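# Press a stapler's arm fully down and release it

## Task

Push the stapler's top arm firmly until it bottoms out, hold it there briefly, then lift off so it springs back up. The press only counts if the stapler remains upright and where it was on the table; tipping it over or shifting it out of place means failure, as does anything ending up off the table.

## Robot and tools

Robot: the upper body of a humanoid on a stand past the table's -x edge. Only its right arm (seven joints) and right hand move. The hand has a thumb plus two fingers, middle and index. Cameras: cam_head (896x504) and cam_wrist (896x504, mounted on the index side of the wrist; it and its clamp can bump things).

Scene frame (used in results): table top at z = 0, +z up, +x across the table away from the robot, so the robot's right is -y. The table's near edge is at x = 0.18 m. The right shoulder sits roughly 0.28 m above the pelvis, 0.14 m toward -y, 0.06 m toward +x; the hand point reaches at most 0.55 m from it. Printed poses may be off by a few centimetres.

Hand point: a spot fixed to the palm, 0.06 m out from the palm face, level with the finger knuckles. Its own axes: +y out of the palm, +z along straightened fingers, +x across the palm from index toward middle finger. Straight fingers extend 0.095 m past it along +z.

A row is 13 numbers in [-1, 1], in this order: dx, dy, dz, rx, ry, rz, thumb_0, thumb_1, thumb_2, middle_0, middle_1, index_0, index_1. The first six are an offset, not a pose: a displacement of the hand point measured from the Hand target as it stood when the action (or move) began, along that Hand target's own x, y, z axes. Scale: 1.0 equals 0.6 m for dx-dz and 180 degrees for rx-rz; rx, ry, rz form a single rotation vector. Every row in an action counts from the same start, and a repeated offset in a new call moves further. The last seven numbers are absolute goal angles for the hand motors, each mapped linearly between its hinge stops. thumb_0 swings the thumb sideways (+1 toward the middle finger side, -1 toward the index side). For the other six, +1 is open and -1 is closed. To keep the hand unchanged, resend the values last sent; 0 is a real command.

execute_actions(actions, cameras): actions is a list of actions; each action is a list of up to 15 rows, one per 1/30 s step, the last row held to fill 15 steps. One arm only, so each row is a single list of 13. An empty list just returns state and images. cameras picks images: omitted/null/["all"] gives all, [] gives none.

move(target, speed, blend, blocking, cameras): target is one 13-number row or a list of up to 15 rows, all offsets from the same current Hand target in its own axes. speed is the path's top speed in m/s (0.002 to 1.2, default 0.25; rotation up to twice that in rad/s), one value or one per target. blend (m) rounds corners between listed targets; 0 stops at each. blocking=false returns after about 0.5 s while the move continues. Hand numbers of later targets are applied on arrival. The path ignores obstacles, and faster motion or aiming further past a contact hits and presses harder. The result adds a move: line: done (at rest within 3 mm and 2 degrees), off_target, moving, held or fault, plus limits (paced = pose clipped, held = steps withheld). Neither done nor off_target tells you about contact.

wait(seconds 0 to 10): lets the scene run with the last command held. stop(): brakes a running move. zoom_image(camera, region [x0, y0, x1, y1], pixels, top-left origin, at most 504x504): enlarges part of that camera's latest image. finished_scene(scene 1 to 3): ends the current scene irreversibly.

Results: end_effector_position (m) and end_effector_quat_wxyz in the scene frame; Hand target (the last commanded pose after clipping; next offsets start here); hand_goal, hand_position and hand_torque_nm in hand-command order; joint positions, velocities ("within noise" means at rest) and torques, positive toward larger joint values, with offsets and noise. MOTOR HOT appears from 90 °C; at 120 °C an OVER-TEMPERATURE FAULT drops the arm for 30 to 60 s or more.

Behaviour: orientation commands are clipped to 32 degrees from the measured orientation each step. The hand often stops short of the Hand target; resend the remaining gap as an offset. A blocked arm keeps pushing until commanded away, so to release a press, command the target back beyond the hand point (e.g. lift). Big rotations can swing the elbow. Simulation keeps running while replies are composed, so running moves continue.

For this job: approach above the stapler's arm slowly, descend onto it near its free end, push down firmly but without a fast strike, pause briefly at the bottom, then lift clear. Avoid side loads that slide or tip the stapler, slamming, hard pushes against unreachable targets (overheating), and knocking anything off the table.

Each tool is called after "Emit:" by a JSON object that holds its "op" and its "data", one argument or row to a line.

## Session

Emit:
{"op": "execute_actions", "data": {
  "actions": []
}}

Scene clock: 0.00 s.
end_effector_position=(+0.2118, -0.1899, +0.2958) hand_goal=(+0.000, +0.263, +1.000, +1.000, +1.000, +1.000, +1.000) hand_position=(+0.000, +0.263, +1.000, +1.000, +1.000, +1.000, +1.000) hand_torque_nm=(+0.00, +0.00, +0.00, +0.00, +0.00, +0.00, +0.00) end_effector_quat_wxyz=(+0.710, -0.602, +0.178, -0.319)
Joint positions: [0.403 -0.922 -1.025 -0.576 0.135 -0.859 0.389]
Joint velocities: within noise
Joint torques (N m): no reading
Hand target: +0.2118, -0.1899, +0.2958; +0.710, -0.602, +0.178, -0.319

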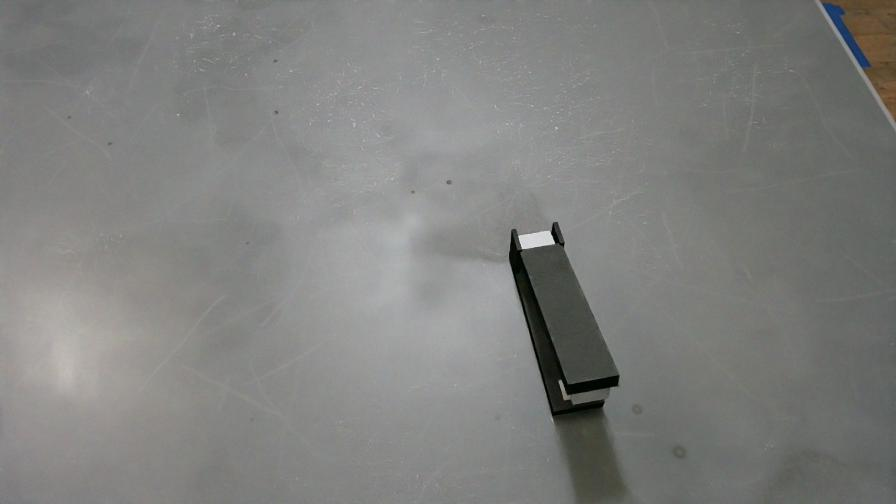

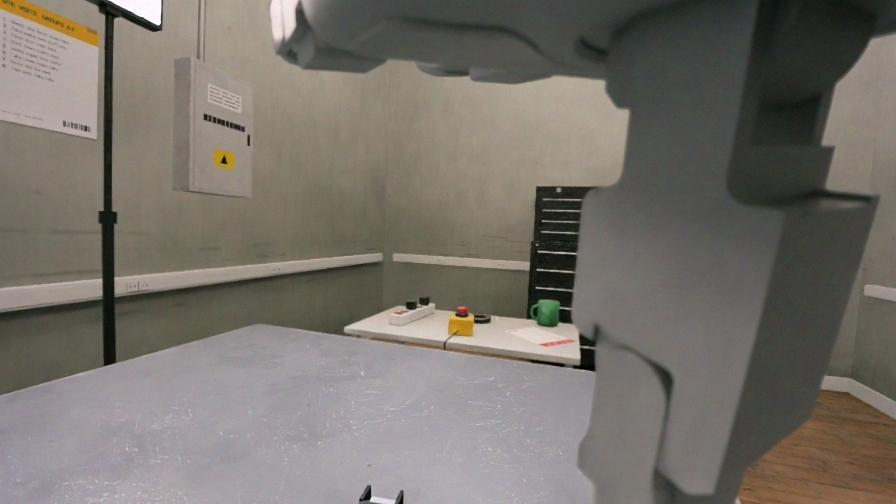

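Emit:
{"op": "move", "data": {
  "target": [0.115,0.062,0.21,-0.55,0,0,0,0.263,1,-1,-1,-1,-1]
}}

Scene clock: 13.00 s.
end_effector_position=(+0.3516, -0.1420, +0.2978) hand_goal=(+0.000, +0.263, +1.000, -1.000, -1.000, -1.000, -1.000) hand_position=(+0.000, +0.263, +1.000, -0.932, -0.937, -0.932, -0.937) hand_torque_nm=(+0.00, +0.00, +0.00, +0.08, +0.09, +0.08, +0.09) end_effector_quat_wxyz=(-0.440, +0.798, -0.244, +0.331)
Joint positions: [1.031 -2.22 -1.534 -0.249 0.06 -0.064 0.435]
Joint velocities: within noise
Joint torques (N m): [-2.74 0.41 -3.16 0.95 -0.08 0.47 -0.91]
Hand target: +0.3515, -0.1400, +0.2955; -0.225, +0.899, -0.315, +0.206
Off the commanded pose: 0.003 m, 62 deg; orientation clipped.
joint sent to its limit — joint 2 (shoulder roll), lower limit. The joint targets are off in orientation, not in position.
move: off_target; limits=paced

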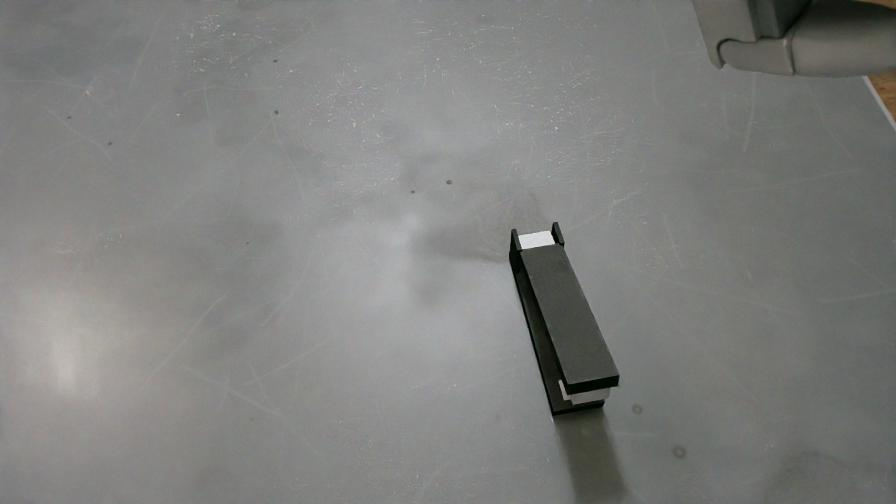

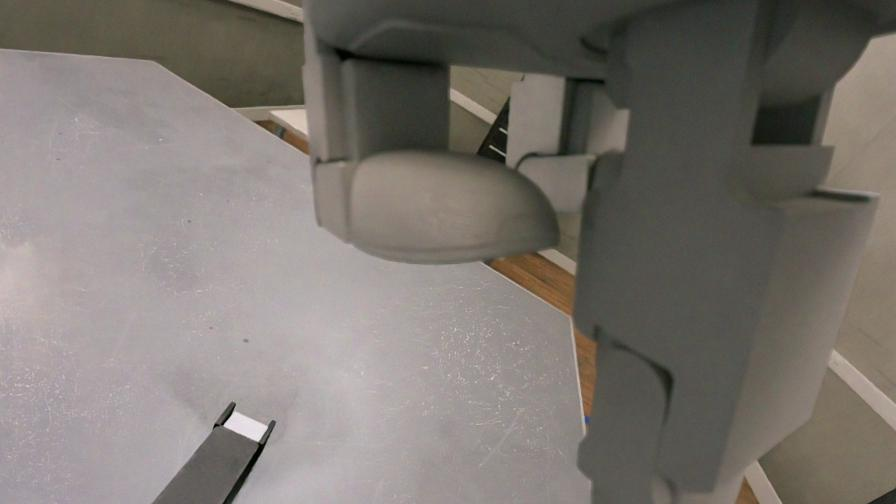

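Emit:
{"op": "move", "data": {
  "target": [-0.088,0.153,-0.125,0.385,-0.01,0.02,0,0.263,1,-1,-1,-1,-1],
  "cameras": []
}}

Scene clock: 25.77 s.
end_effector_position=(+0.2318, -0.1885, +0.2971) hand_goal=(+0.000, +0.263, +1.000, -1.000, -1.000, -1.000, -1.000) hand_position=(+0.000, +0.263, +1.000, -0.936, -0.937, -0.936, -0.937) hand_torque_nm=(+0.00, +0.00, +0.00, +0.08, +0.09, +0.08, +0.09) end_effector_quat_wxyz=(+0.708, -0.604, +0.164, -0.327)
Joint positions: [1.096 -1.279 -1.254 -0.52 -0.179 -0.796 -0.461]
Joint velocities: within noise
Joint torques (N m): [0.07 -0.83 -1.61 1.32 0.52 0.02 -1.14]
Hand target: +0.2319, -0.1901, +0.2956; +0.706, -0.605, +0.165, -0.328
Off the commanded pose: 0.002 m, 0 deg.
move: done
No camera images: "cameras" was empty.

Emit:
{"op": "move", "data": {
  "target": [
    [0,0,0,0,0,0.4,0,0.263,1,-1,-1,-1,-1],
    [0,0,0,-0.385,0.385,0.385,0,0.263,1,-1,-1,-1,-1]
  ]
}}

Scene clock: 34.43 s.
end_effector_position=(+0.2299, -0.1909, +0.2945) hand_goal=(+0.000, +0.263, +1.000, -1.000, -1.000, -1.000, -1.000) hand_position=(+0.000, +0.263, +1.000, -0.936, -0.940, -0.936, -0.940) hand_torque_nm=(+0.00, +0.00, +0.00, +0.08, +0.08, +0.08, +0.08) end_effector_quat_wxyz=(+0.129, -0.410, +0.903, -0.028)
Joint positions: [1.422 -2.124 -2.047 -0.272 0.327 1.383 1.436]
Joint velocities: within noise
Joint torques (N m): [-3.96 0.92 -1.85 1.69 -0.42 -0.03 0.12]
Hand target: +0.2319, -0.1901, +0.2956; +0.132, -0.409, +0.902, -0.031
Off the commanded pose: 0.002 m, 0 deg.
move: done

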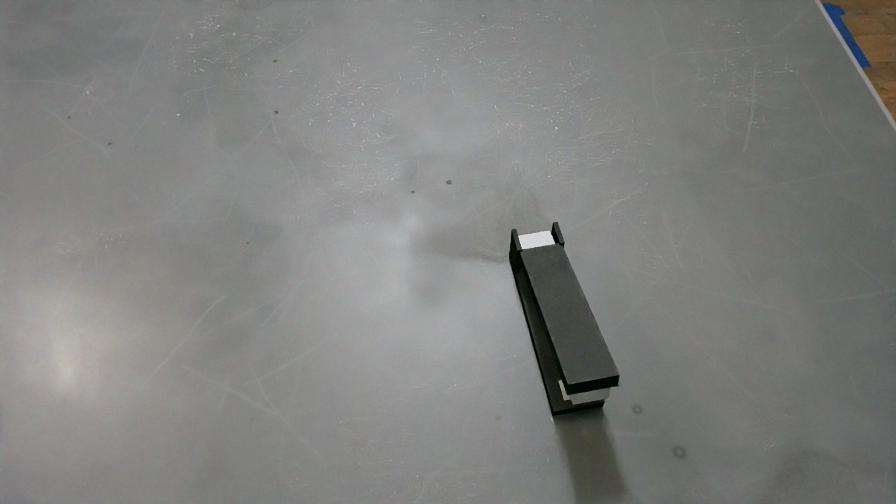

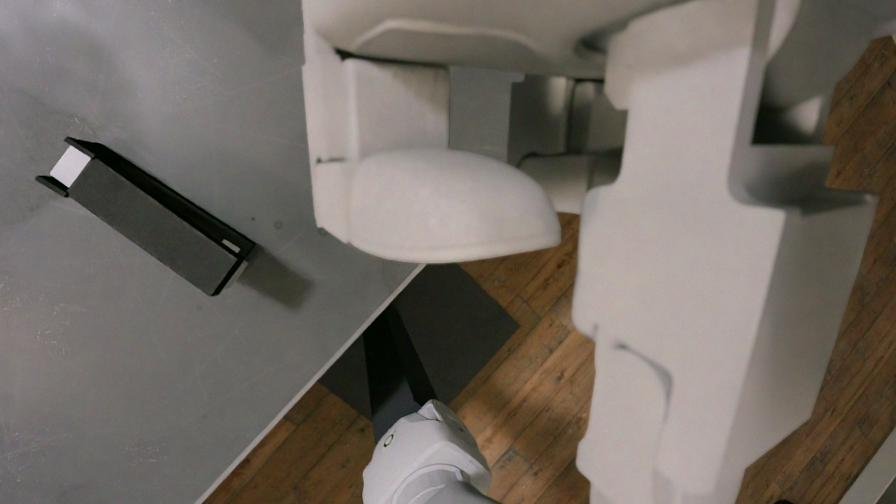

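Emit:
{"op": "move", "data": {
  "target": [-0.037,-0.049,0.094,0.034,-0.249,0.136,0,0.263,1,-1,-1,-1,-1]
}}

Scene clock: 45.83 s.
end_effector_position=(+0.2831, -0.1921, +0.2546) hand_goal=(+0.000, +0.263, +1.000, -1.000, -1.000, -1.000, -1.000) hand_position=(+0.000, +0.263, +1.000, -0.936, -0.941, -0.936, -0.941) hand_torque_nm=(+0.00, +0.00, +0.00, +0.08, +0.08, +0.08, +0.08) end_effector_quat_wxyz=(+0.492, -0.192, +0.843, +0.100)
Joint positions: [2.192 -1.771 -1.967 -0.221 1.642 -0.022 0.304]
Joint velocities: within noise
Joint torques (N m): [-1.69 3.55 -1.8 0.78 0.6 -1.55 -0.06]
Hand target: +0.2822, -0.1901, +0.2508; +0.488, -0.187, +0.846, +0.108
Off the commanded pose: 0.004 m, 1 deg.
move: off_target

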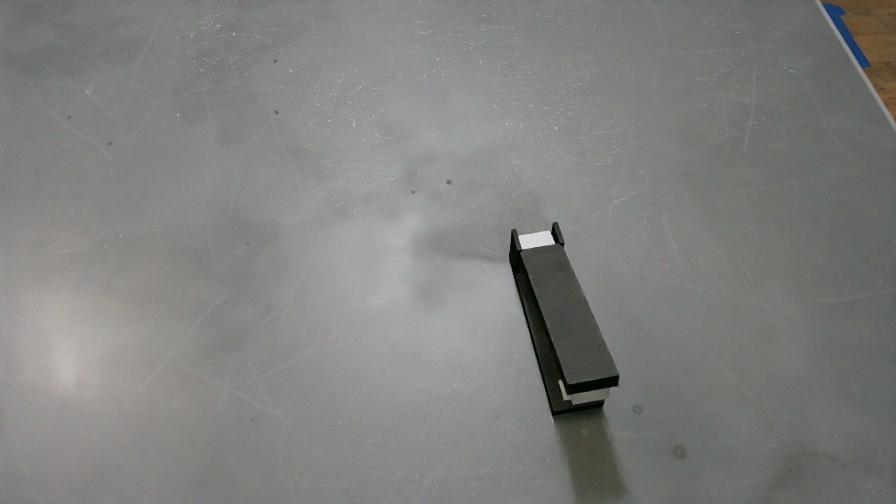

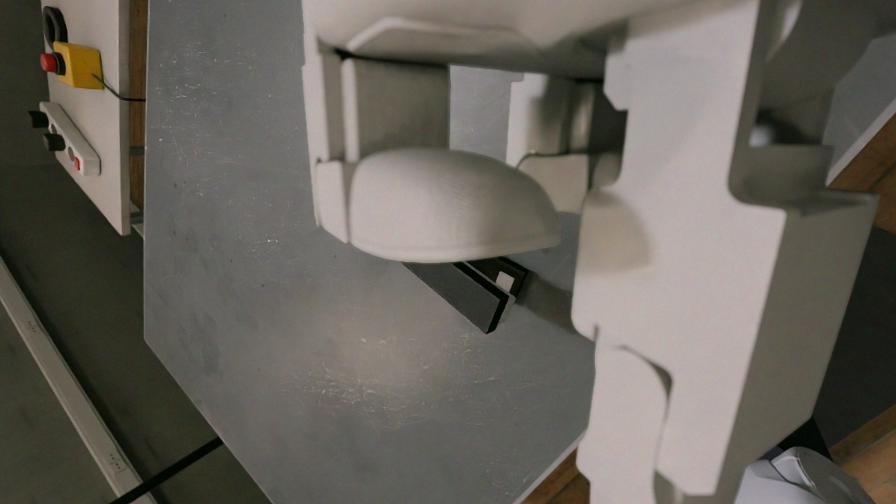

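Emit:
{"op": "move", "data": {
  "target": [-0.012,0.049,-0.129,0.096,-0.29,-0.527,0,0.263,1,-1,-1,-1,-1],
  "speed": 0.5,
  "cameras": []
}}

Emit:
{"op": "move", "data": {
  "target": [0.009,0.043,0.103,-0.096,0.29,0.527,0,0.263,1,-1,-1,-1,-1],
  "speed": 0.5,
  "cameras": []
}}

Scene clock: 54.10 s.
end_effector_position=(+0.2135, -0.1897, +0.2964) hand_goal=(+0.000, +0.263, +1.000, -1.000, -1.000, -1.000, -1.000) hand_position=(+0.000, +0.263, +1.000, -0.936, -0.941, -0.936, -0.941) hand_torque_nm=(+0.00, +0.00, +0.00, +0.08, +0.08, +0.08, +0.08) end_effector_quat_wxyz=(+0.711, -0.601, +0.180, -0.317)
Joint positions: [1.728 -1.238 -1.571 -0.573 -0.303 -0.766 -0.922]
Joint velocities: within noise
Joint torques (N m): [0.15 2.43 -1.29 0.26 0.49 0.27 -1.16]
Hand target: +0.2123, -0.1901, +0.2958; +0.710, -0.601, +0.179, -0.319
Off the commanded pose: 0.001 m, 0 deg.
move: done
No camera images: "cameras" was empty.

Scene clock: 56.70 s.
end_effector_position=(+0.2606, -0.1474, +0.2844) hand_goal=(+0.000, +0.263, +1.000, -1.000, -1.000, -1.000, -1.000) hand_position=(+0.000, +0.263, +1.000, -0.936, -0.941, -0.936, -0.941) hand_torque_nm=(+0.00, +0.00, +0.00, +0.08, +0.08, +0.08, +0.08) end_effector_quat_wxyz=(+0.487, -0.189, +0.846, +0.101)
Joint positions: [2.428 -1.546 -2.258 -0.567 1.806 -0.044 0.132]
Joint velocities: within noise
Joint torques (N m): [-1.6 2.92 -2.46 2.13 0.51 -1 0.19]
Hand target: +0.2618, -0.1461, +0.2847; +0.488, -0.187, +0.846, +0.108
Off the commanded pose: 0.002 m, 1 deg.
move: done
No camera images: "cameras" was empty.

Emit:
{"op": "move", "data": {
  "target": [0.113,0.063,0.254,0,0,0,0,0.263,1,-1,-1,-1,-1]
}}

Scene clock: 60.17 s.
end_effector_position=(+0.3085, -0.1020, +0.1707) hand_goal=(+0.000, +0.263, +1.000, -1.000, -1.000, -1.000, -1.000) hand_position=(+0.000, +0.263, +1.000, -0.936, -0.941, -0.936, -0.941) hand_torque_nm=(+0.00, +0.00, +0.00, +0.08, +0.08, +0.08, +0.08) end_effector_quat_wxyz=(+0.482, -0.160, +0.861, +0.024)
Joint positions: [1.969 -2.215 -1.661 -0.383 1.52 -0.023 -0.452]
Joint velocities: within noise
Joint torques (N m): [-4.51 2.35 -1.78 -0.73 0.24 -1.55 -0.15]
Hand target: +0.3347, -0.0706, +0.1496; +0.488, -0.187, +0.846, +0.108
Off the commanded pose: 0.046 m, 10 deg.
joint sent to its limit — joint 2 (shoulder roll), lower limit. The joint targets are off in position and orientation.
move: off_target

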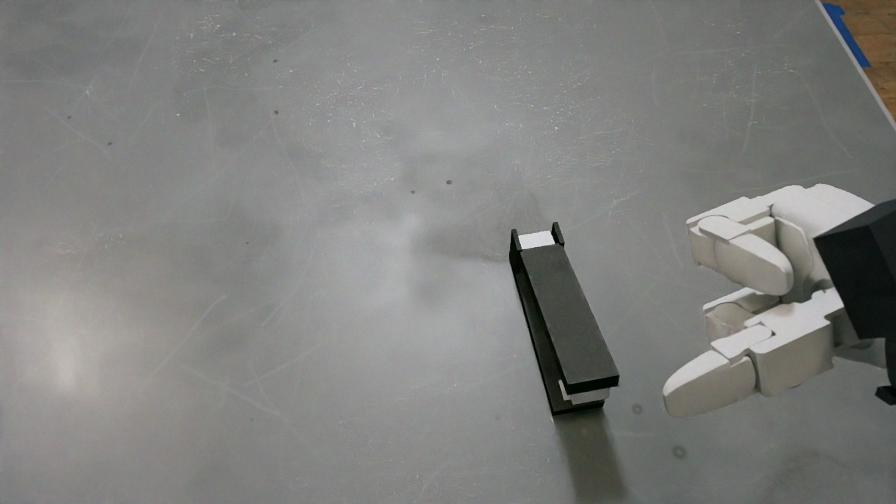

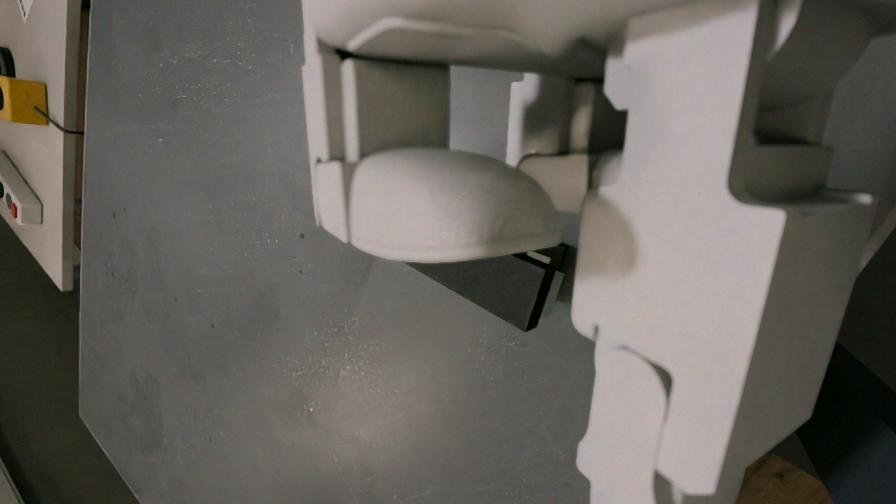

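Emit:
{"op": "move", "data": {
  "target": [-0.076,-0.093,-0.355,0.096,-0.29,-0.527,0,0.263,1,-1,-1,-1,-1],
  "speed": 0.5,
  "cameras": []
}}

Emit:
{"op": "move", "data": {
  "target": [0,0,0,0.35,0,0,0,0.263,1,-1,-1,-1,-1],
  "speed": 0.5,
  "cameras": []
}}

Scene clock: 77.30 s.
end_effector_position=(+0.2122, -0.1864, +0.2964) hand_goal=(+0.000, +0.263, +1.000, -1.000, -1.000, -1.000, -1.000) hand_position=(+0.000, +0.263, +1.000, -0.936, -0.941, -0.937, -0.941) hand_torque_nm=(+0.00, +0.00, +0.00, +0.08, +0.08, +0.08, +0.08) end_effector_quat_wxyz=(+0.713, -0.600, +0.179, -0.315)
Joint positions: [1.781 -1.231 -1.596 -0.599 -0.313 -0.742 -0.961]
Joint velocities: within noise
Joint torques (N m): [0.3 2.42 -1.3 1.74 0.47 -0.05 -1.16]
Hand target: +0.2118, -0.1892, +0.2958; +0.710, -0.601, +0.179, -0.319
Off the commanded pose: 0.003 m, 1 deg.
move: done
No camera images: "cameras" was empty.

Scene clock: 79.23 s.
end_effector_position=(+0.2113, -0.1872, +0.2961) hand_goal=(+0.000, +0.263, +1.000, -1.000, -1.000, -1.000, -1.000) hand_position=(+0.000, +0.263, +1.000, -0.948, -0.941, -0.948, -0.941) hand_torque_nm=(+0.00, +0.00, +0.00, +0.06, +0.08, +0.06, +0.08) end_effector_quat_wxyz=(+0.922, -0.143, -0.011, -0.360)
Joint positions: [0.303 -0.852 -0.348 -0.282 -0.959 -0.909 -1.628]
Joint velocities: within noise
Joint torques (N m): [-0.27 -2.79 -2.12 -0.94 0.42 -0.14 -0.54]
Hand target: +0.2118, -0.1892, +0.2958; +0.920, -0.141, -0.014, -0.366
Off the commanded pose: 0.002 m, 1 deg.
joint sent to its limit — joint 7 (wrist yaw), lower limit. The joint targets still meet the commanded pose.
move: done
No camera images: "cameras" was empty.

Emit:
{"op": "move", "data": {
  "target": [0,0,0,-0.348,0,0,0,0.263,1,-1,-1,-1,-1],
  "speed": 0.5,
  "cameras": []
}}

Scene clock: 82.30 s.
end_effector_position=(+0.2115, -0.1910, +0.2941) hand_goal=(+0.000, +0.263, +1.000, -1.000, -1.000, -1.000, -1.000) hand_position=(+0.000, +0.263, +1.000, -0.948, -0.941, -0.948, -0.941) hand_torque_nm=(+0.00, +0.00, +0.00, +0.06, +0.08, +0.06, +0.08) end_effector_quat_wxyz=(+0.711, -0.600, +0.180, -0.320)
Joint positions: [1.257 -1.192 -1.321 -0.553 -0.213 -0.855 -0.569]
Joint velocities: within noise
Joint torques (N m): [0.91 -0.51 -2.37 -0.04 1.17 0.33 -0.69]
Hand target: +0.2118, -0.1892, +0.2958; +0.712, -0.599, +0.178, -0.319
Off the commanded pose: 0.002 m, 0 deg.
move: done
No camera images: "cameras" was empty.

Emit:
{"op": "move", "data": {
  "target": [0,0,0,0.48,0,0,0,0.263,1,-1,-1,-1,-1],
  "speed": 0.5,
  "cameras": []
}}

Emit:
{"op": "move", "data": {
  "target": [0,0,0,-0.48,0,0,0,0.263,1,-1,-1,-1,-1],
  "speed": 0.5,
  "cameras": []
}}

Scene clock: 86.13 s.
end_effector_position=(+0.2102, -0.1889, +0.2968) hand_goal=(+0.000, +0.263, +1.000, -1.000, -1.000, -1.000, -1.000) hand_position=(+0.000, +0.263, +1.000, -0.949, -0.941, -0.949, -0.941) hand_torque_nm=(+0.00, +0.00, +0.00, +0.06, +0.08, +0.06, +0.08) end_effector_quat_wxyz=(+0.930, +0.046, -0.091, -0.354)
Joint positions: [-0.173 -0.201 -0.723 -0.076 -1.283 -1.494 -1.628]
Joint velocities: within noise
Joint torques (N m): [-1.75 -2.22 -0.63 -1.61 0.31 -0.14 -0.16]
Hand target: +0.2118, -0.1892, +0.2958; +0.929, +0.051, -0.089, -0.355
Off the commanded pose: 0.002 m, 1 deg.
joint sent to its limit — joint 7 (wrist yaw), lower limit. The joint targets still meet the commanded pose.
move: done
No camera images: "cameras" was empty.

Scene clock: 88.30 s.
end_effector_position=(+0.2117, -0.1911, +0.2941) hand_goal=(+0.000, +0.263, +1.000, -1.000, -1.000, -1.000, -1.000) hand_position=(+0.000, +0.263, +1.000, -0.949, -0.941, -0.949, -0.941) hand_torque_nm=(+0.00, +0.00, +0.00, +0.06, +0.08, +0.06, +0.08) end_effector_quat_wxyz=(+0.711, -0.599, +0.180, -0.321)
Joint positions: [1.003 -1.14 -1.205 -0.547 -0.129 -0.887 -0.331]
Joint velocities: within noise
Joint torques (N m): [1 -1.91 -2.44 -0.24 1.22 0.34 -0.68]
Hand target: +0.2118, -0.1892, +0.2958; +0.712, -0.599, +0.178, -0.319
Off the commanded pose: 0.003 m, 0 deg.
move: done
No camera images: "cameras" was empty.

Emit:
{"op": "move", "data": {
  "target": [0,0,0,0.58,0,0,0,0.263,1,-1,-1,-1,-1],
  "speed": 0.5,
  "cameras": []
}}

Emit:
{"op": "move", "data": {
  "target": [0,0,0,-0.58,0,0,0,0.263,1,-1,-1,-1,-1],
  "speed": 0.5,
  "cameras": []
}}

Emit:
{"op": "move", "data": {
  "target": [0,0,0,0.58,0,0,0,0.263,1,-1,-1,-1,-1],
  "speed": 0.5,
  "cameras": []
}}

Emit:
{"op": "move", "data": {
  "target": [0,0,0,-0.58,0,0,0,0.263,1,-1,-1,-1,-1],
  "speed": 0.5,
  "cameras": []
}}

Scene clock: 94.27 s.
end_effector_position=(+0.2109, -0.1888, +0.2969) hand_goal=(+0.000, +0.263, +1.000, -1.000, -1.000, -1.000, -1.000) hand_position=(+0.000, +0.263, +1.000, -0.950, -0.942, -0.949, -0.941) hand_torque_nm=(+0.00, +0.00, +0.00, +0.06, +0.08, +0.06, +0.08) end_effector_quat_wxyz=(+0.922, +0.171, -0.091, -0.335)
Joint positions: [-0.328 0.023 -0.848 -0.006 -1.306 -1.641 -1.627]
Joint velocities: within noise
Joint torques (N m): [-2.12 -1.83 0.06 -1.68 0.36 -0.22 -0.01]
Hand target: +0.2118, -0.1892, +0.2958; +0.910, +0.196, -0.143, -0.337
Off the commanded pose: 0.001 m, 7 deg.
joint sent to its limit — joint 2 (shoulder roll), upper limit; joint 6 (wrist pitch), lower limit; joint 7 (wrist yaw), lower limit. The joint targets are off in orientation, not in position.
move: off_target
No camera images: "cameras" was empty.

Scene clock: 96.63 s.
end_effector_position=(+0.2118, -0.1912, +0.2941) hand_goal=(+0.000, +0.263, +1.000, -1.000, -1.000, -1.000, -1.000) hand_position=(+0.000, +0.263, +1.000, -0.950, -0.942, -0.949, -0.942) hand_torque_nm=(+0.00, +0.00, +0.00, +0.06, +0.08, +0.06, +0.08) end_effector_quat_wxyz=(+0.711, -0.598, +0.181, -0.321)
Joint positions: [0.973 -1.132 -1.192 -0.546 -0.119 -0.89 -0.3]
Joint velocities: within noise
Joint torques (N m): [0.98 -2.08 -2.43 -0.3 1.17 0.34 -0.71]
Hand target: +0.2118, -0.1892, +0.2958; +0.712, -0.599, +0.178, -0.319
Off the commanded pose: 0.003 m, 0 deg.
move: done
No camera images: "cameras" was empty.

Scene clock: 98.97 s.
end_effector_position=(+0.2118, -0.1881, +0.2961) hand_goal=(+0.000, +0.263, +1.000, -1.000, -1.000, -1.000, -1.000) hand_position=(+0.000, +0.263, +1.000, -0.950, -0.942, -0.949, -0.942) hand_torque_nm=(+0.00, +0.00, +0.00, +0.06, +0.08, +0.06, +0.08) end_effector_quat_wxyz=(+0.923, +0.167, -0.089, -0.336)
Joint positions: [-0.328 0.023 -0.85 -0.006 -1.315 -1.641 -1.626]
Joint velocities: within noise
Joint torques (N m): [-2.15 -1.83 0.16 -1.67 0.63 -0.21 -0.04]
Hand target: +0.2118, -0.1892, +0.2958; +0.910, +0.196, -0.143, -0.337
Off the commanded pose: 0.001 m, 7 deg.
joint sent to its limit — joint 2 (shoulder roll), upper limit; joint 6 (wrist pitch), lower limit; joint 7 (wrist yaw), lower limit. The joint targets are off in orientation, not in position.
move: off_target
No camera images: "cameras" was empty.

Scene clock: 101.33 s.
end_effector_position=(+0.2118, -0.1912, +0.2941) hand_goal=(+0.000, +0.263, +1.000, -1.000, -1.000, -1.000, -1.000) hand_position=(+0.000, +0.263, +1.000, -0.950, -0.942, -0.949, -0.942) hand_torque_nm=(+0.00, +0.00, +0.00, +0.06, +0.08, +0.06, +0.08) end_effector_quat_wxyz=(+0.711, -0.598, +0.181, -0.321)
Joint positions: [0.972 -1.132 -1.192 -0.546 -0.118 -0.89 -0.3]
Joint velocities: within noise
Joint torques (N m): [0.99 -2.07 -2.44 -0.3 1.15 0.34 -0.71]
Hand target: +0.2118, -0.1892, +0.2958; +0.712, -0.599, +0.178, -0.319
Off the commanded pose: 0.003 m, 0 deg.
move: done
No camera images: "cameras" was empty.

Emit:
{"op": "move", "data": {
  "target": [
    [0,0,0,0.4,0,0,0,0.263,1,-1,-1,-1,-1],
    [0,0,0,-0.096,0.29,0.527,0,0.263,1,-1,-1,-1,-1]
  ],
  "speed": 0.5,
  "cameras": []
}}

Emit:
{"op": "move", "data": {
  "target": [0,0,0,0.096,-0.29,-0.527,0,0.263,1,-1,-1,-1,-1],
  "speed": 0.5,
  "cameras": []
}}

Scene clock: 108.30 s.
end_effector_position=(+0.2102, -0.1900, +0.2956) hand_goal=(+0.000, +0.263, +1.000, -1.000, -1.000, -1.000, -1.000) hand_position=(+0.000, +0.263, +1.000, -0.950, -0.942, -0.950, -0.942) hand_torque_nm=(+0.00, +0.00, +0.00, +0.06, +0.08, +0.06, +0.08) end_effector_quat_wxyz=(+0.490, -0.186, +0.845, +0.105)
Joint positions: [2.059 -1.298 -1.739 -0.574 1.712 -0.125 0.434]
Joint velocities: within noise
Joint torques (N m): [-0.16 2.33 -2.29 2.24 0.64 -0.91 0.2]
Hand target: +0.2118, -0.1892, +0.2958; +0.490, -0.186, +0.845, +0.110
Off the commanded pose: 0.002 m, 1 deg.
move: done
No camera images: "cameras" was empty.

Scene clock: 110.80 s.
end_effector_position=(+0.2132, -0.1906, +0.2974) hand_goal=(+0.000, +0.263, +1.000, -1.000, -1.000, -1.000, -1.000) hand_position=(+0.000, +0.263, +1.000, -0.950, -0.942, -0.950, -0.942) hand_torque_nm=(+0.00, +0.00, +0.00, +0.06, +0.08, +0.06, +0.08) end_effector_quat_wxyz=(+0.711, -0.598, +0.180, -0.322)
Joint positions: [1.248 -1.195 -1.331 -0.553 -0.188 -0.851 -0.546]
Joint velocities: within noise
Joint torques (N m): [0.46 -0.17 -1.45 0.03 0.54 0.02 -1.16]
Hand target: +0.2118, -0.1892, +0.2958; +0.712, -0.599, +0.178, -0.319
Off the commanded pose: 0.003 m, 0 deg.
move: done
No camera images: "cameras" was empty.

Emit:
{"op": "move", "data": {
  "target": [0,0,0,0,0,0,0,1,1,-1,-1,-1,-1]
}}

Emit:
{"op": "move", "data": {
  "target": [0,0,0,0,0,0,0,1,-1,-1,-1,-1,-1]
}}

Scene clock: 113.20 s.
end_effector_position=(+0.2132, -0.1906, +0.2975) hand_goal=(+0.000, +1.000, +1.000, -1.000, -1.000, -1.000, -1.000) hand_position=(+0.000, +0.924, +1.000, -0.950, -0.942, -0.950, -0.942) hand_torque_nm=(+0.00, -0.10, +0.00, +0.06, +0.08, +0.06, +0.08) end_effector_quat_wxyz=(+0.712, -0.598, +0.180, -0.323)
Joint positions: [1.248 -1.195 -1.331 -0.553 -0.188 -0.851 -0.547]
Joint velocities: within noise
Joint torques (N m): [0.52 -0.19 -1.47 0.03 0.53 0.02 -1.11]
Hand target: +0.2118, -0.1892, +0.2958; +0.712, -0.599, +0.178, -0.319
Off the commanded pose: 0.003 m, 0 deg.
move: done

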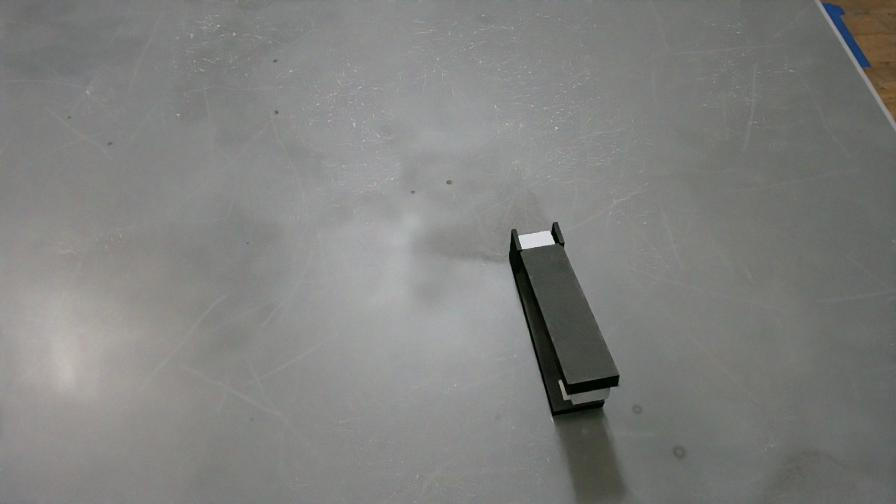

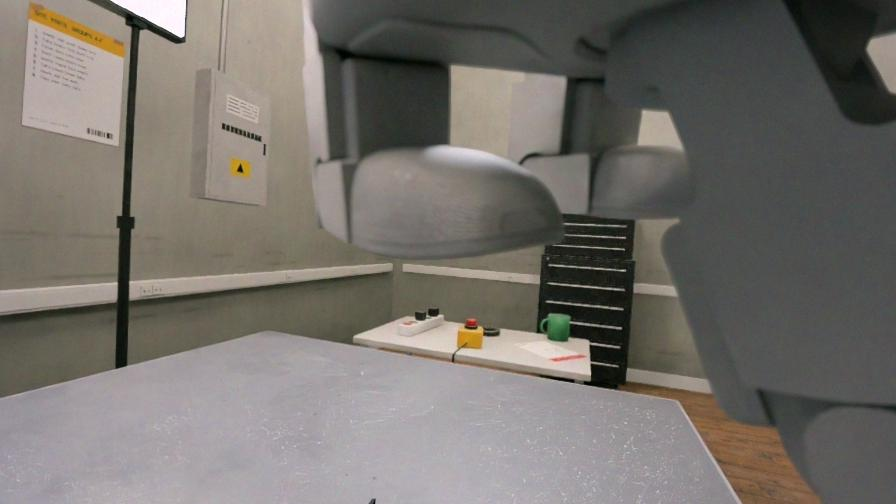

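Scene clock: 113.80 s.
end_effector_position=(+0.2132, -0.1906, +0.2975) hand_goal=(+0.000, +1.000, -1.000, -1.000, -1.000, -1.000, -1.000) hand_position=(+0.000, +0.932, -0.935, -0.950, -0.942, -0.950, -0.942) hand_torque_nm=(+0.00, -0.09, +0.09, +0.06, +0.08, +0.06, +0.08) end_effector_quat_wxyz=(+0.712, -0.598, +0.180, -0.323)
Joint positions: [1.248 -1.195 -1.331 -0.553 -0.188 -0.851 -0.547]
Joint velocities: within noise
Joint torques (N m): [0.5 -0.19 -1.45 0.03 0.54 0.02 -1.12]
Hand target: +0.2118, -0.1892, +0.2958; +0.712, -0.599, +0.178, -0.319
Off the commanded pose: 0.003 m, 0 deg.
move: done

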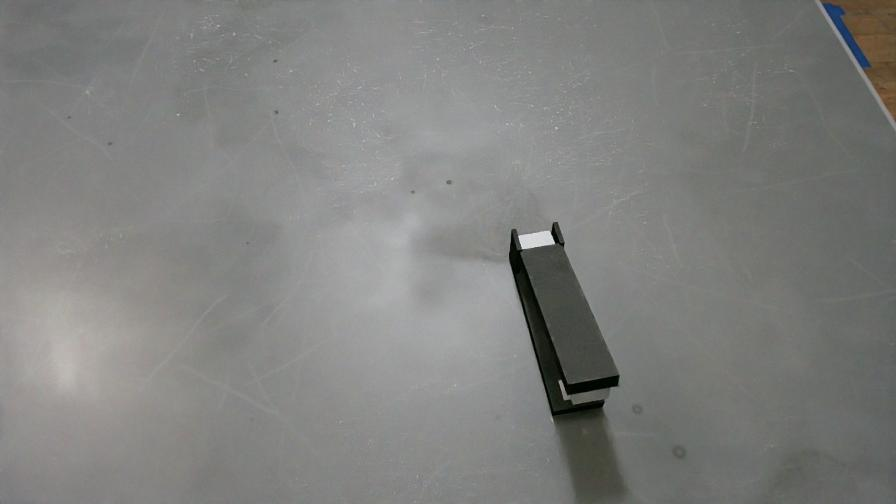

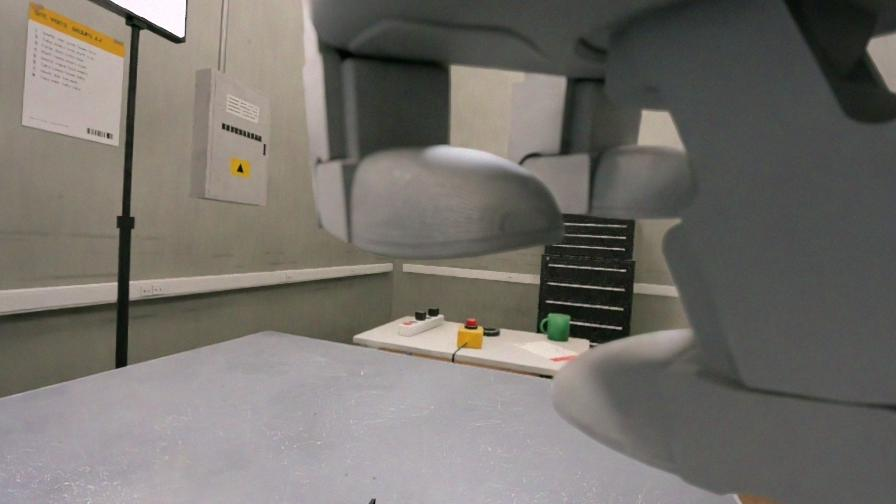

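Emit:
{"op": "move", "data": {
  "target": [
    [0,0,0,0.5,0,0,0,0.263,1,-1,-1,-1,-1],
    [0,0,0,0,0,0,0,0.263,1,-1,-1,-1,-1]
  ],
  "speed": 0.5,
  "cameras": []
}}

Emit:
{"op": "move", "data": {
  "target": [0.024,0.342,0.166,-0.222,0,0,0,1,1,-1,-1,-1,-1],
  "speed": 0.4
}}

Scene clock: 123.03 s.
end_effector_position=(+0.2118, -0.1912, +0.2941) hand_goal=(+0.000, +0.263, +1.000, -1.000, -1.000, -1.000, -1.000) hand_position=(+0.000, +0.330, +0.943, -0.950, -0.942, -0.950, -0.942) hand_torque_nm=(+0.00, +0.09, -0.08, +0.06, +0.08, +0.06, +0.08) end_effector_quat_wxyz=(+0.711, -0.598, +0.181, -0.321)
Joint positions: [0.979 -1.133 -1.194 -0.546 -0.121 -0.889 -0.306]
Joint velocities: within noise
Joint torques (N m): [0.99 -2.03 -2.43 -0.31 1.22 0.34 -0.69]
Hand target: +0.2118, -0.1892, +0.2958; +0.712, -0.599, +0.178, -0.319
Off the commanded pose: 0.003 m, 0 deg.
move: done
No camera images: "cameras" was empty.

Scene clock: 125.27 s.
end_effector_position=(+0.3128, -0.1291, +0.1472) hand_goal=(+0.000, +1.000, +1.000, -1.000, -1.000, -1.000, -1.000) hand_position=(+0.000, +0.922, +0.943, -0.950, -0.942, -0.950, -0.942) hand_torque_nm=(+0.00, -0.10, -0.08, +0.06, +0.08, +0.06, +0.08) end_effector_quat_wxyz=(-0.574, +0.731, -0.242, +0.278)
Joint positions: [1.825 -2.217 -1.519 -0.422 -0.299 0.078 -0.405]
Joint velocities: within noise
Joint torques (N m): [-2.22 2.08 -2.92 0.32 -0.07 -0.05 -0.63]
Hand target: +0.3353, -0.1092, +0.1210; -0.465, +0.806, -0.277, +0.239
Off the commanded pose: 0.040 m, 16 deg.
joint sent to its limit — joint 2 (shoulder roll), lower limit. The joint targets are off in position and orientation.
move: off_target

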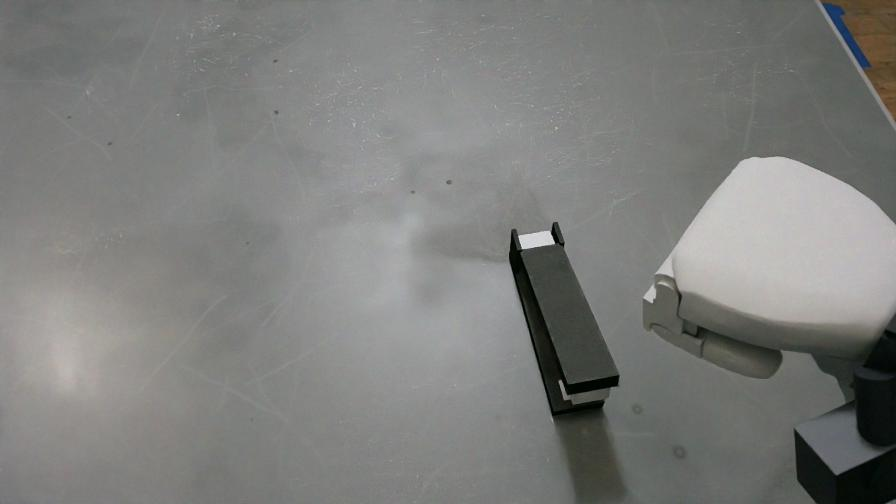

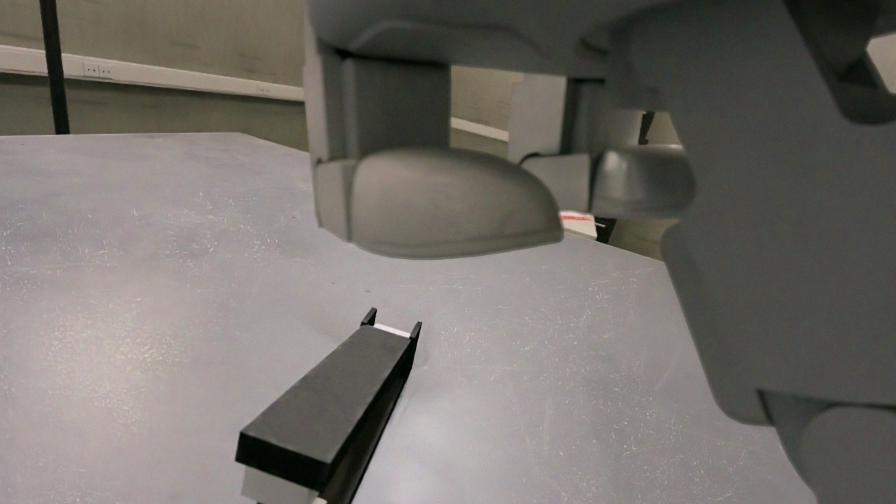

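Emit:
{"op": "move", "data": {
  "target": [-0.076,-0.2,-0.25,0.222,0,0,0,1,1,-1,-1,-1,-1],
  "speed": 0.4,
  "cameras": []
}}

Scene clock: 130.27 s.
end_effector_position=(+0.2305, -0.1196, +0.2858) hand_goal=(+0.000, +1.000, +1.000, -1.000, -1.000, -1.000, -1.000) hand_position=(+0.000, +0.927, +0.943, -0.950, -0.942, -0.950, -0.942) hand_torque_nm=(+0.00, -0.09, -0.08, +0.06, +0.08, +0.06, +0.08) end_effector_quat_wxyz=(+0.712, -0.602, +0.181, -0.313)
Joint positions: [1.731 -1.429 -1.646 -0.977 -0.151 -0.205 -0.709]
Joint velocities: within noise
Joint torques (N m): [-0.7 2.2 -1.95 1.17 0.59 -0.06 -0.98]
Hand target: +0.2323, -0.1214, +0.2890; +0.712, -0.599, +0.178, -0.319
Off the commanded pose: 0.004 m, 1 deg.
move: off_target
No camera images: "cameras" was empty.

Emit:
{"op": "move", "data": {
  "target": [
    [0.053,-0.016,-0.108,0.48,0,0,0,1,1,-1,-1,-1,-1],
    [0.075,0.292,0.06,0.35,0,0,0,1,1,-1,-1,-1,-1]
  ],
  "speed": 0.4,
  "cameras": []
}}

Emit:
{"op": "move", "data": {
  "target": [0,0,0,-0.35,0,0,0,1,1,-1,-1,-1,-1],
  "speed": 0.4
}}

Scene clock: 135.20 s.
end_effector_position=(+0.3301, -0.1087, +0.1351) hand_goal=(+0.000, +1.000, +1.000, -1.000, -1.000, -1.000, -1.000) hand_position=(+0.000, +0.951, +0.943, -0.950, -0.942, -0.950, -0.942) hand_torque_nm=(+0.00, -0.06, -0.08, +0.06, +0.08, +0.06, +0.08) end_effector_quat_wxyz=(+0.879, -0.240, +0.099, -0.399)
Joint positions: [-0.337 -0.286 -0.096 0.509 -1.725 -0.787 -1.63]
Joint velocities: within noise
Joint torques (N m): [-2.72 -3 -0.36 -2 0.93 0.1 -0.59]
Hand target: +0.3305, -0.1112, +0.1332; +0.920, -0.139, -0.015, -0.366
Off the commanded pose: 0.003 m, 19 deg.
joint read past its limit — joint 7 (wrist yaw), lower limit.
joint sent to its limit — joint 7 (wrist yaw), lower limit. The joint targets are off in orientation, not in position.
move: off_target
No camera images: "cameras" was empty.

Scene clock: 136.90 s.
end_effector_position=(+0.3280, -0.1125, +0.1268) hand_goal=(+0.000, +1.000, +1.000, -1.000, -1.000, -1.000, -1.000) hand_position=(+0.000, +0.951, +0.943, -0.950, -0.942, -0.950, -0.942) hand_torque_nm=(+0.00, -0.06, -0.08, +0.06, +0.08, +0.06, +0.08) end_effector_quat_wxyz=(+0.709, -0.603, +0.186, -0.316)
Joint positions: [-0.254 -0.372 -0.259 -0.079 -1.175 -0.991 -0.088]
Joint velocities: within noise
Joint torques (N m): [-3.56 -2.66 -1.02 -4.29 1.23 0.15 -0.68]
Hand target: +0.3305, -0.1112, +0.1332; +0.712, -0.599, +0.178, -0.319
Off the commanded pose: 0.007 m, 1 deg.
move: off_target

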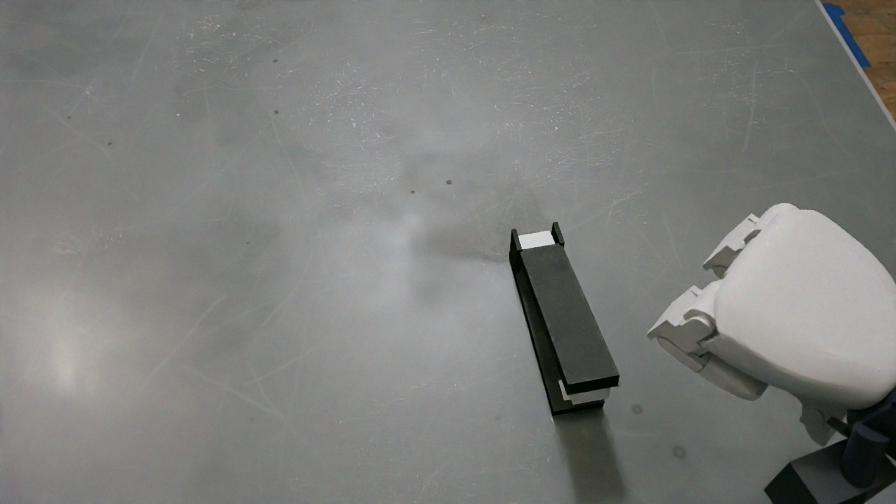

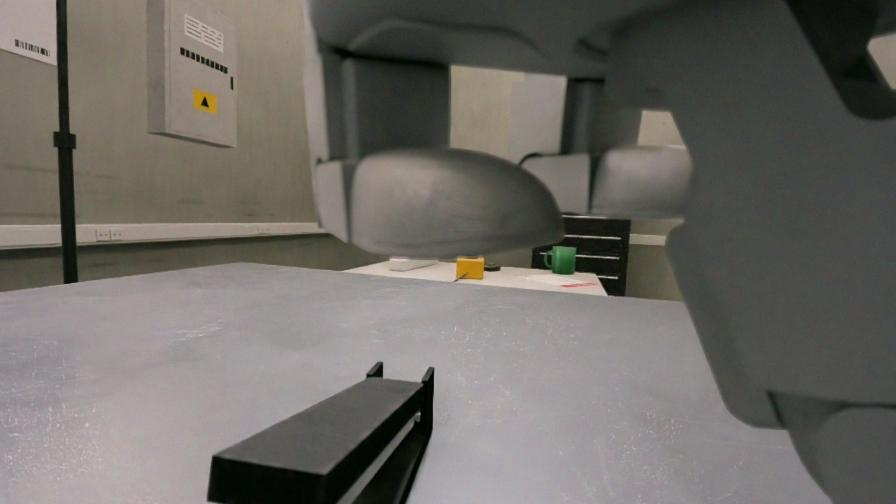

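Emit:
{"op": "move", "data": {
  "target": [0.009,-0.065,0.014,-0.096,0.29,0.527,0,0.263,1,-1,-1,-1,-1],
  "speed": 0.4
}}

Scene clock: 141.97 s.
end_effector_position=(+0.3274, -0.1112, +0.1690) hand_goal=(+0.000, +0.263, +1.000, -1.000, -1.000, -1.000, -1.000) hand_position=(+0.000, +0.317, +0.944, -0.950, -0.942, -0.950, -0.942) hand_torque_nm=(+0.00, +0.07, -0.08, +0.06, +0.08, +0.06, +0.08) end_effector_quat_wxyz=(+0.484, -0.182, +0.848, +0.116)
Joint positions: [-0.535 -0.226 -0.316 -0.353 -0.4 1.074 1.019]
Joint velocities: within noise
Joint torques (N m): [-5.14 -3.41 -0.11 -3.72 0.11 -0.61 0.07]
Hand target: +0.3304, -0.1116, +0.1735; +0.490, -0.186, +0.845, +0.110
Off the commanded pose: 0.005 m, 1 deg.
move: off_target

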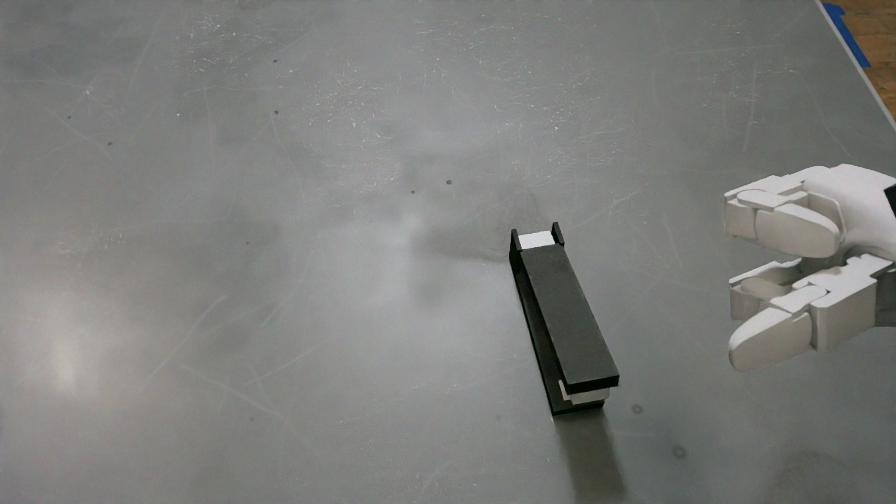

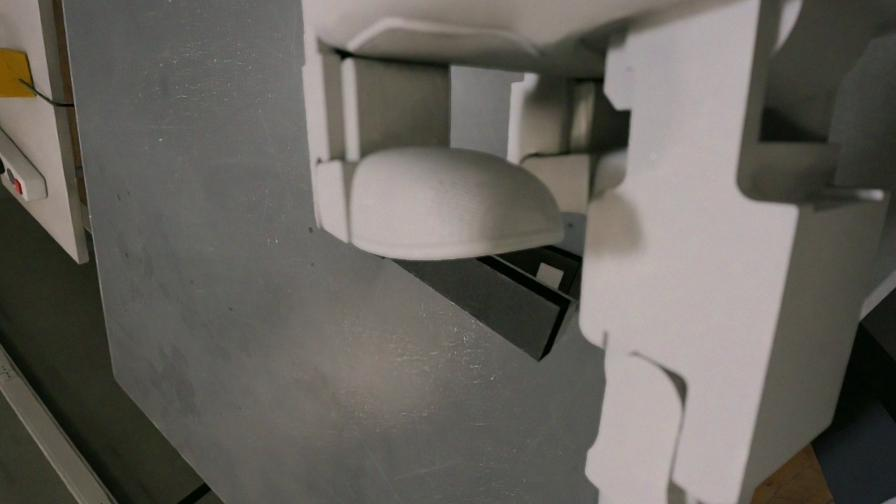

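Emit:
{"op": "move", "data": {
  "target": [0.015,0.121,0.074,0,0,0,0,0.263,1,-1,-1,-1,-1],
  "speed": 0.3
}}

Scene clock: 149.00 s.
end_effector_position=(+0.3335, -0.0323, +0.1492) hand_goal=(+0.000, +0.263, +1.000, -1.000, -1.000, -1.000, -1.000) hand_position=(+0.000, +0.315, +0.944, -0.950, -0.942, -0.950, -0.942) hand_torque_nm=(+0.00, +0.07, -0.08, +0.06, +0.08, +0.06, +0.08) end_effector_quat_wxyz=(+0.498, -0.188, +0.840, +0.104)
Joint positions: [-0.513 0.025 -0.079 -0.37 -0.457 1.041 0.712]
Joint velocities: within noise
Joint torques (N m): [-2.84 -0.38 0.1 -2.52 0.52 -1.3 -0.02]
Hand target: +0.3306, -0.0314, +0.1438; +0.490, -0.186, +0.845, +0.110
Off the commanded pose: 0.006 m, 1 deg.
joint sent to its limit — joint 2 (shoulder roll), upper limit. The joint targets still meet the commanded pose.
move: off_target

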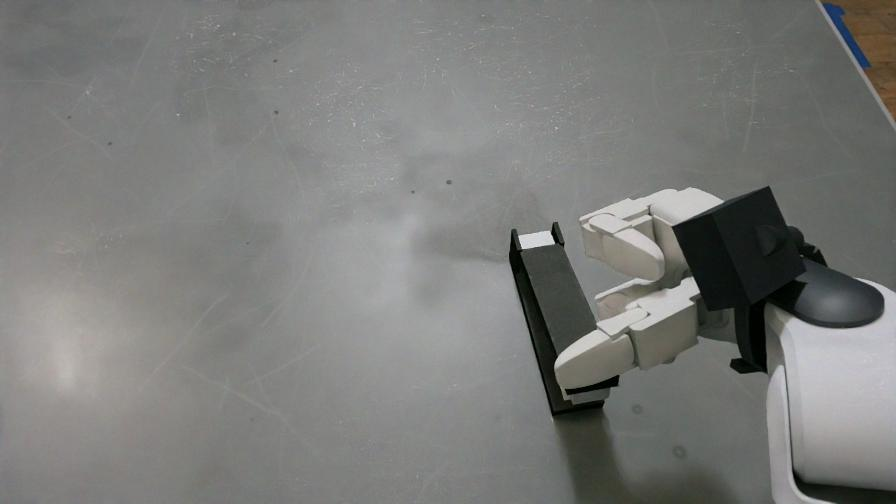

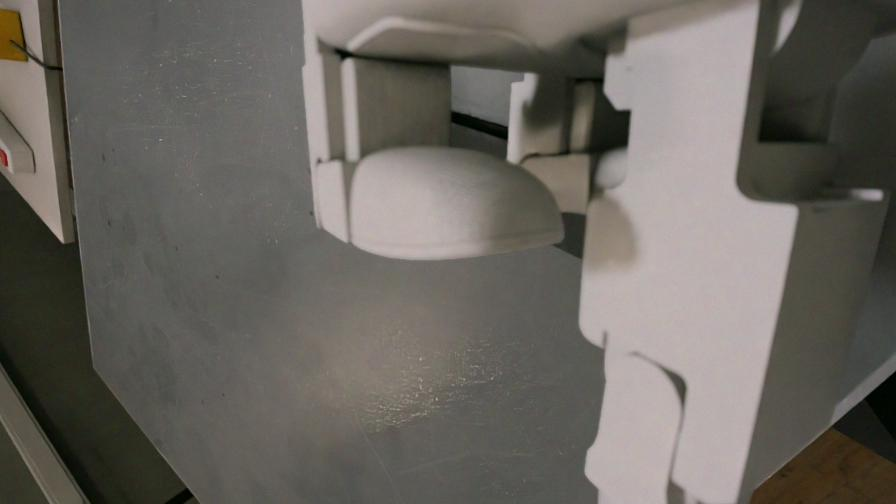

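Emit:
{"op": "move", "data": {
  "target": [0.05,0,0.029,0,0,0,0,0.263,1,-1,-1,-1,-1],
  "speed": 0.1
}}

Scene clock: 152.57 s.
end_effector_position=(+0.3350, -0.0301, +0.1189) hand_goal=(+0.000, +0.263, +1.000, -1.000, -1.000, -1.000, -1.000) hand_position=(+0.000, +0.315, +0.944, -0.966, -0.942, -0.950, -0.942) hand_torque_nm=(+0.00, +0.07, -0.08, +0.04, +0.08, +0.06, +0.08) end_effector_quat_wxyz=(+0.505, -0.193, +0.835, +0.106)
Joint positions: [-0.447 0.025 -0.086 -0.215 -0.354 0.811 0.61]
Joint velocities: within noise
Joint torques (N m): [-2.3 -0.31 -0.02 -1.97 0.41 -1.04 -0.11]
Hand target: +0.3307, -0.0312, +0.1091; +0.490, -0.186, +0.845, +0.110
Off the commanded pose: 0.011 m, 2 deg.
joint sent to its limit — joint 2 (shoulder roll), upper limit. The joint targets still meet the commanded pose.
move: off_target

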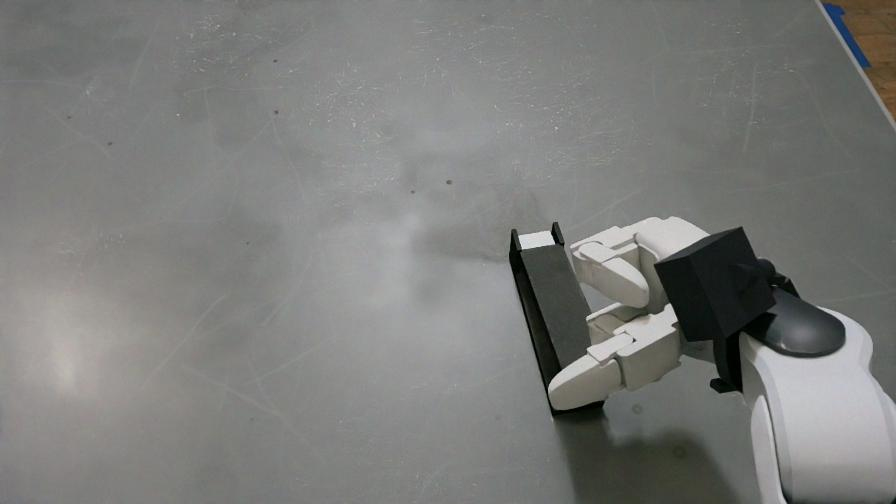

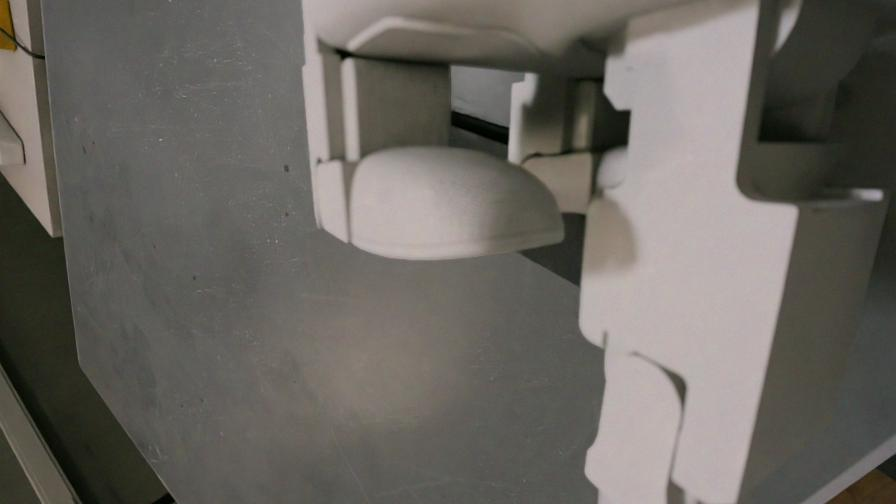

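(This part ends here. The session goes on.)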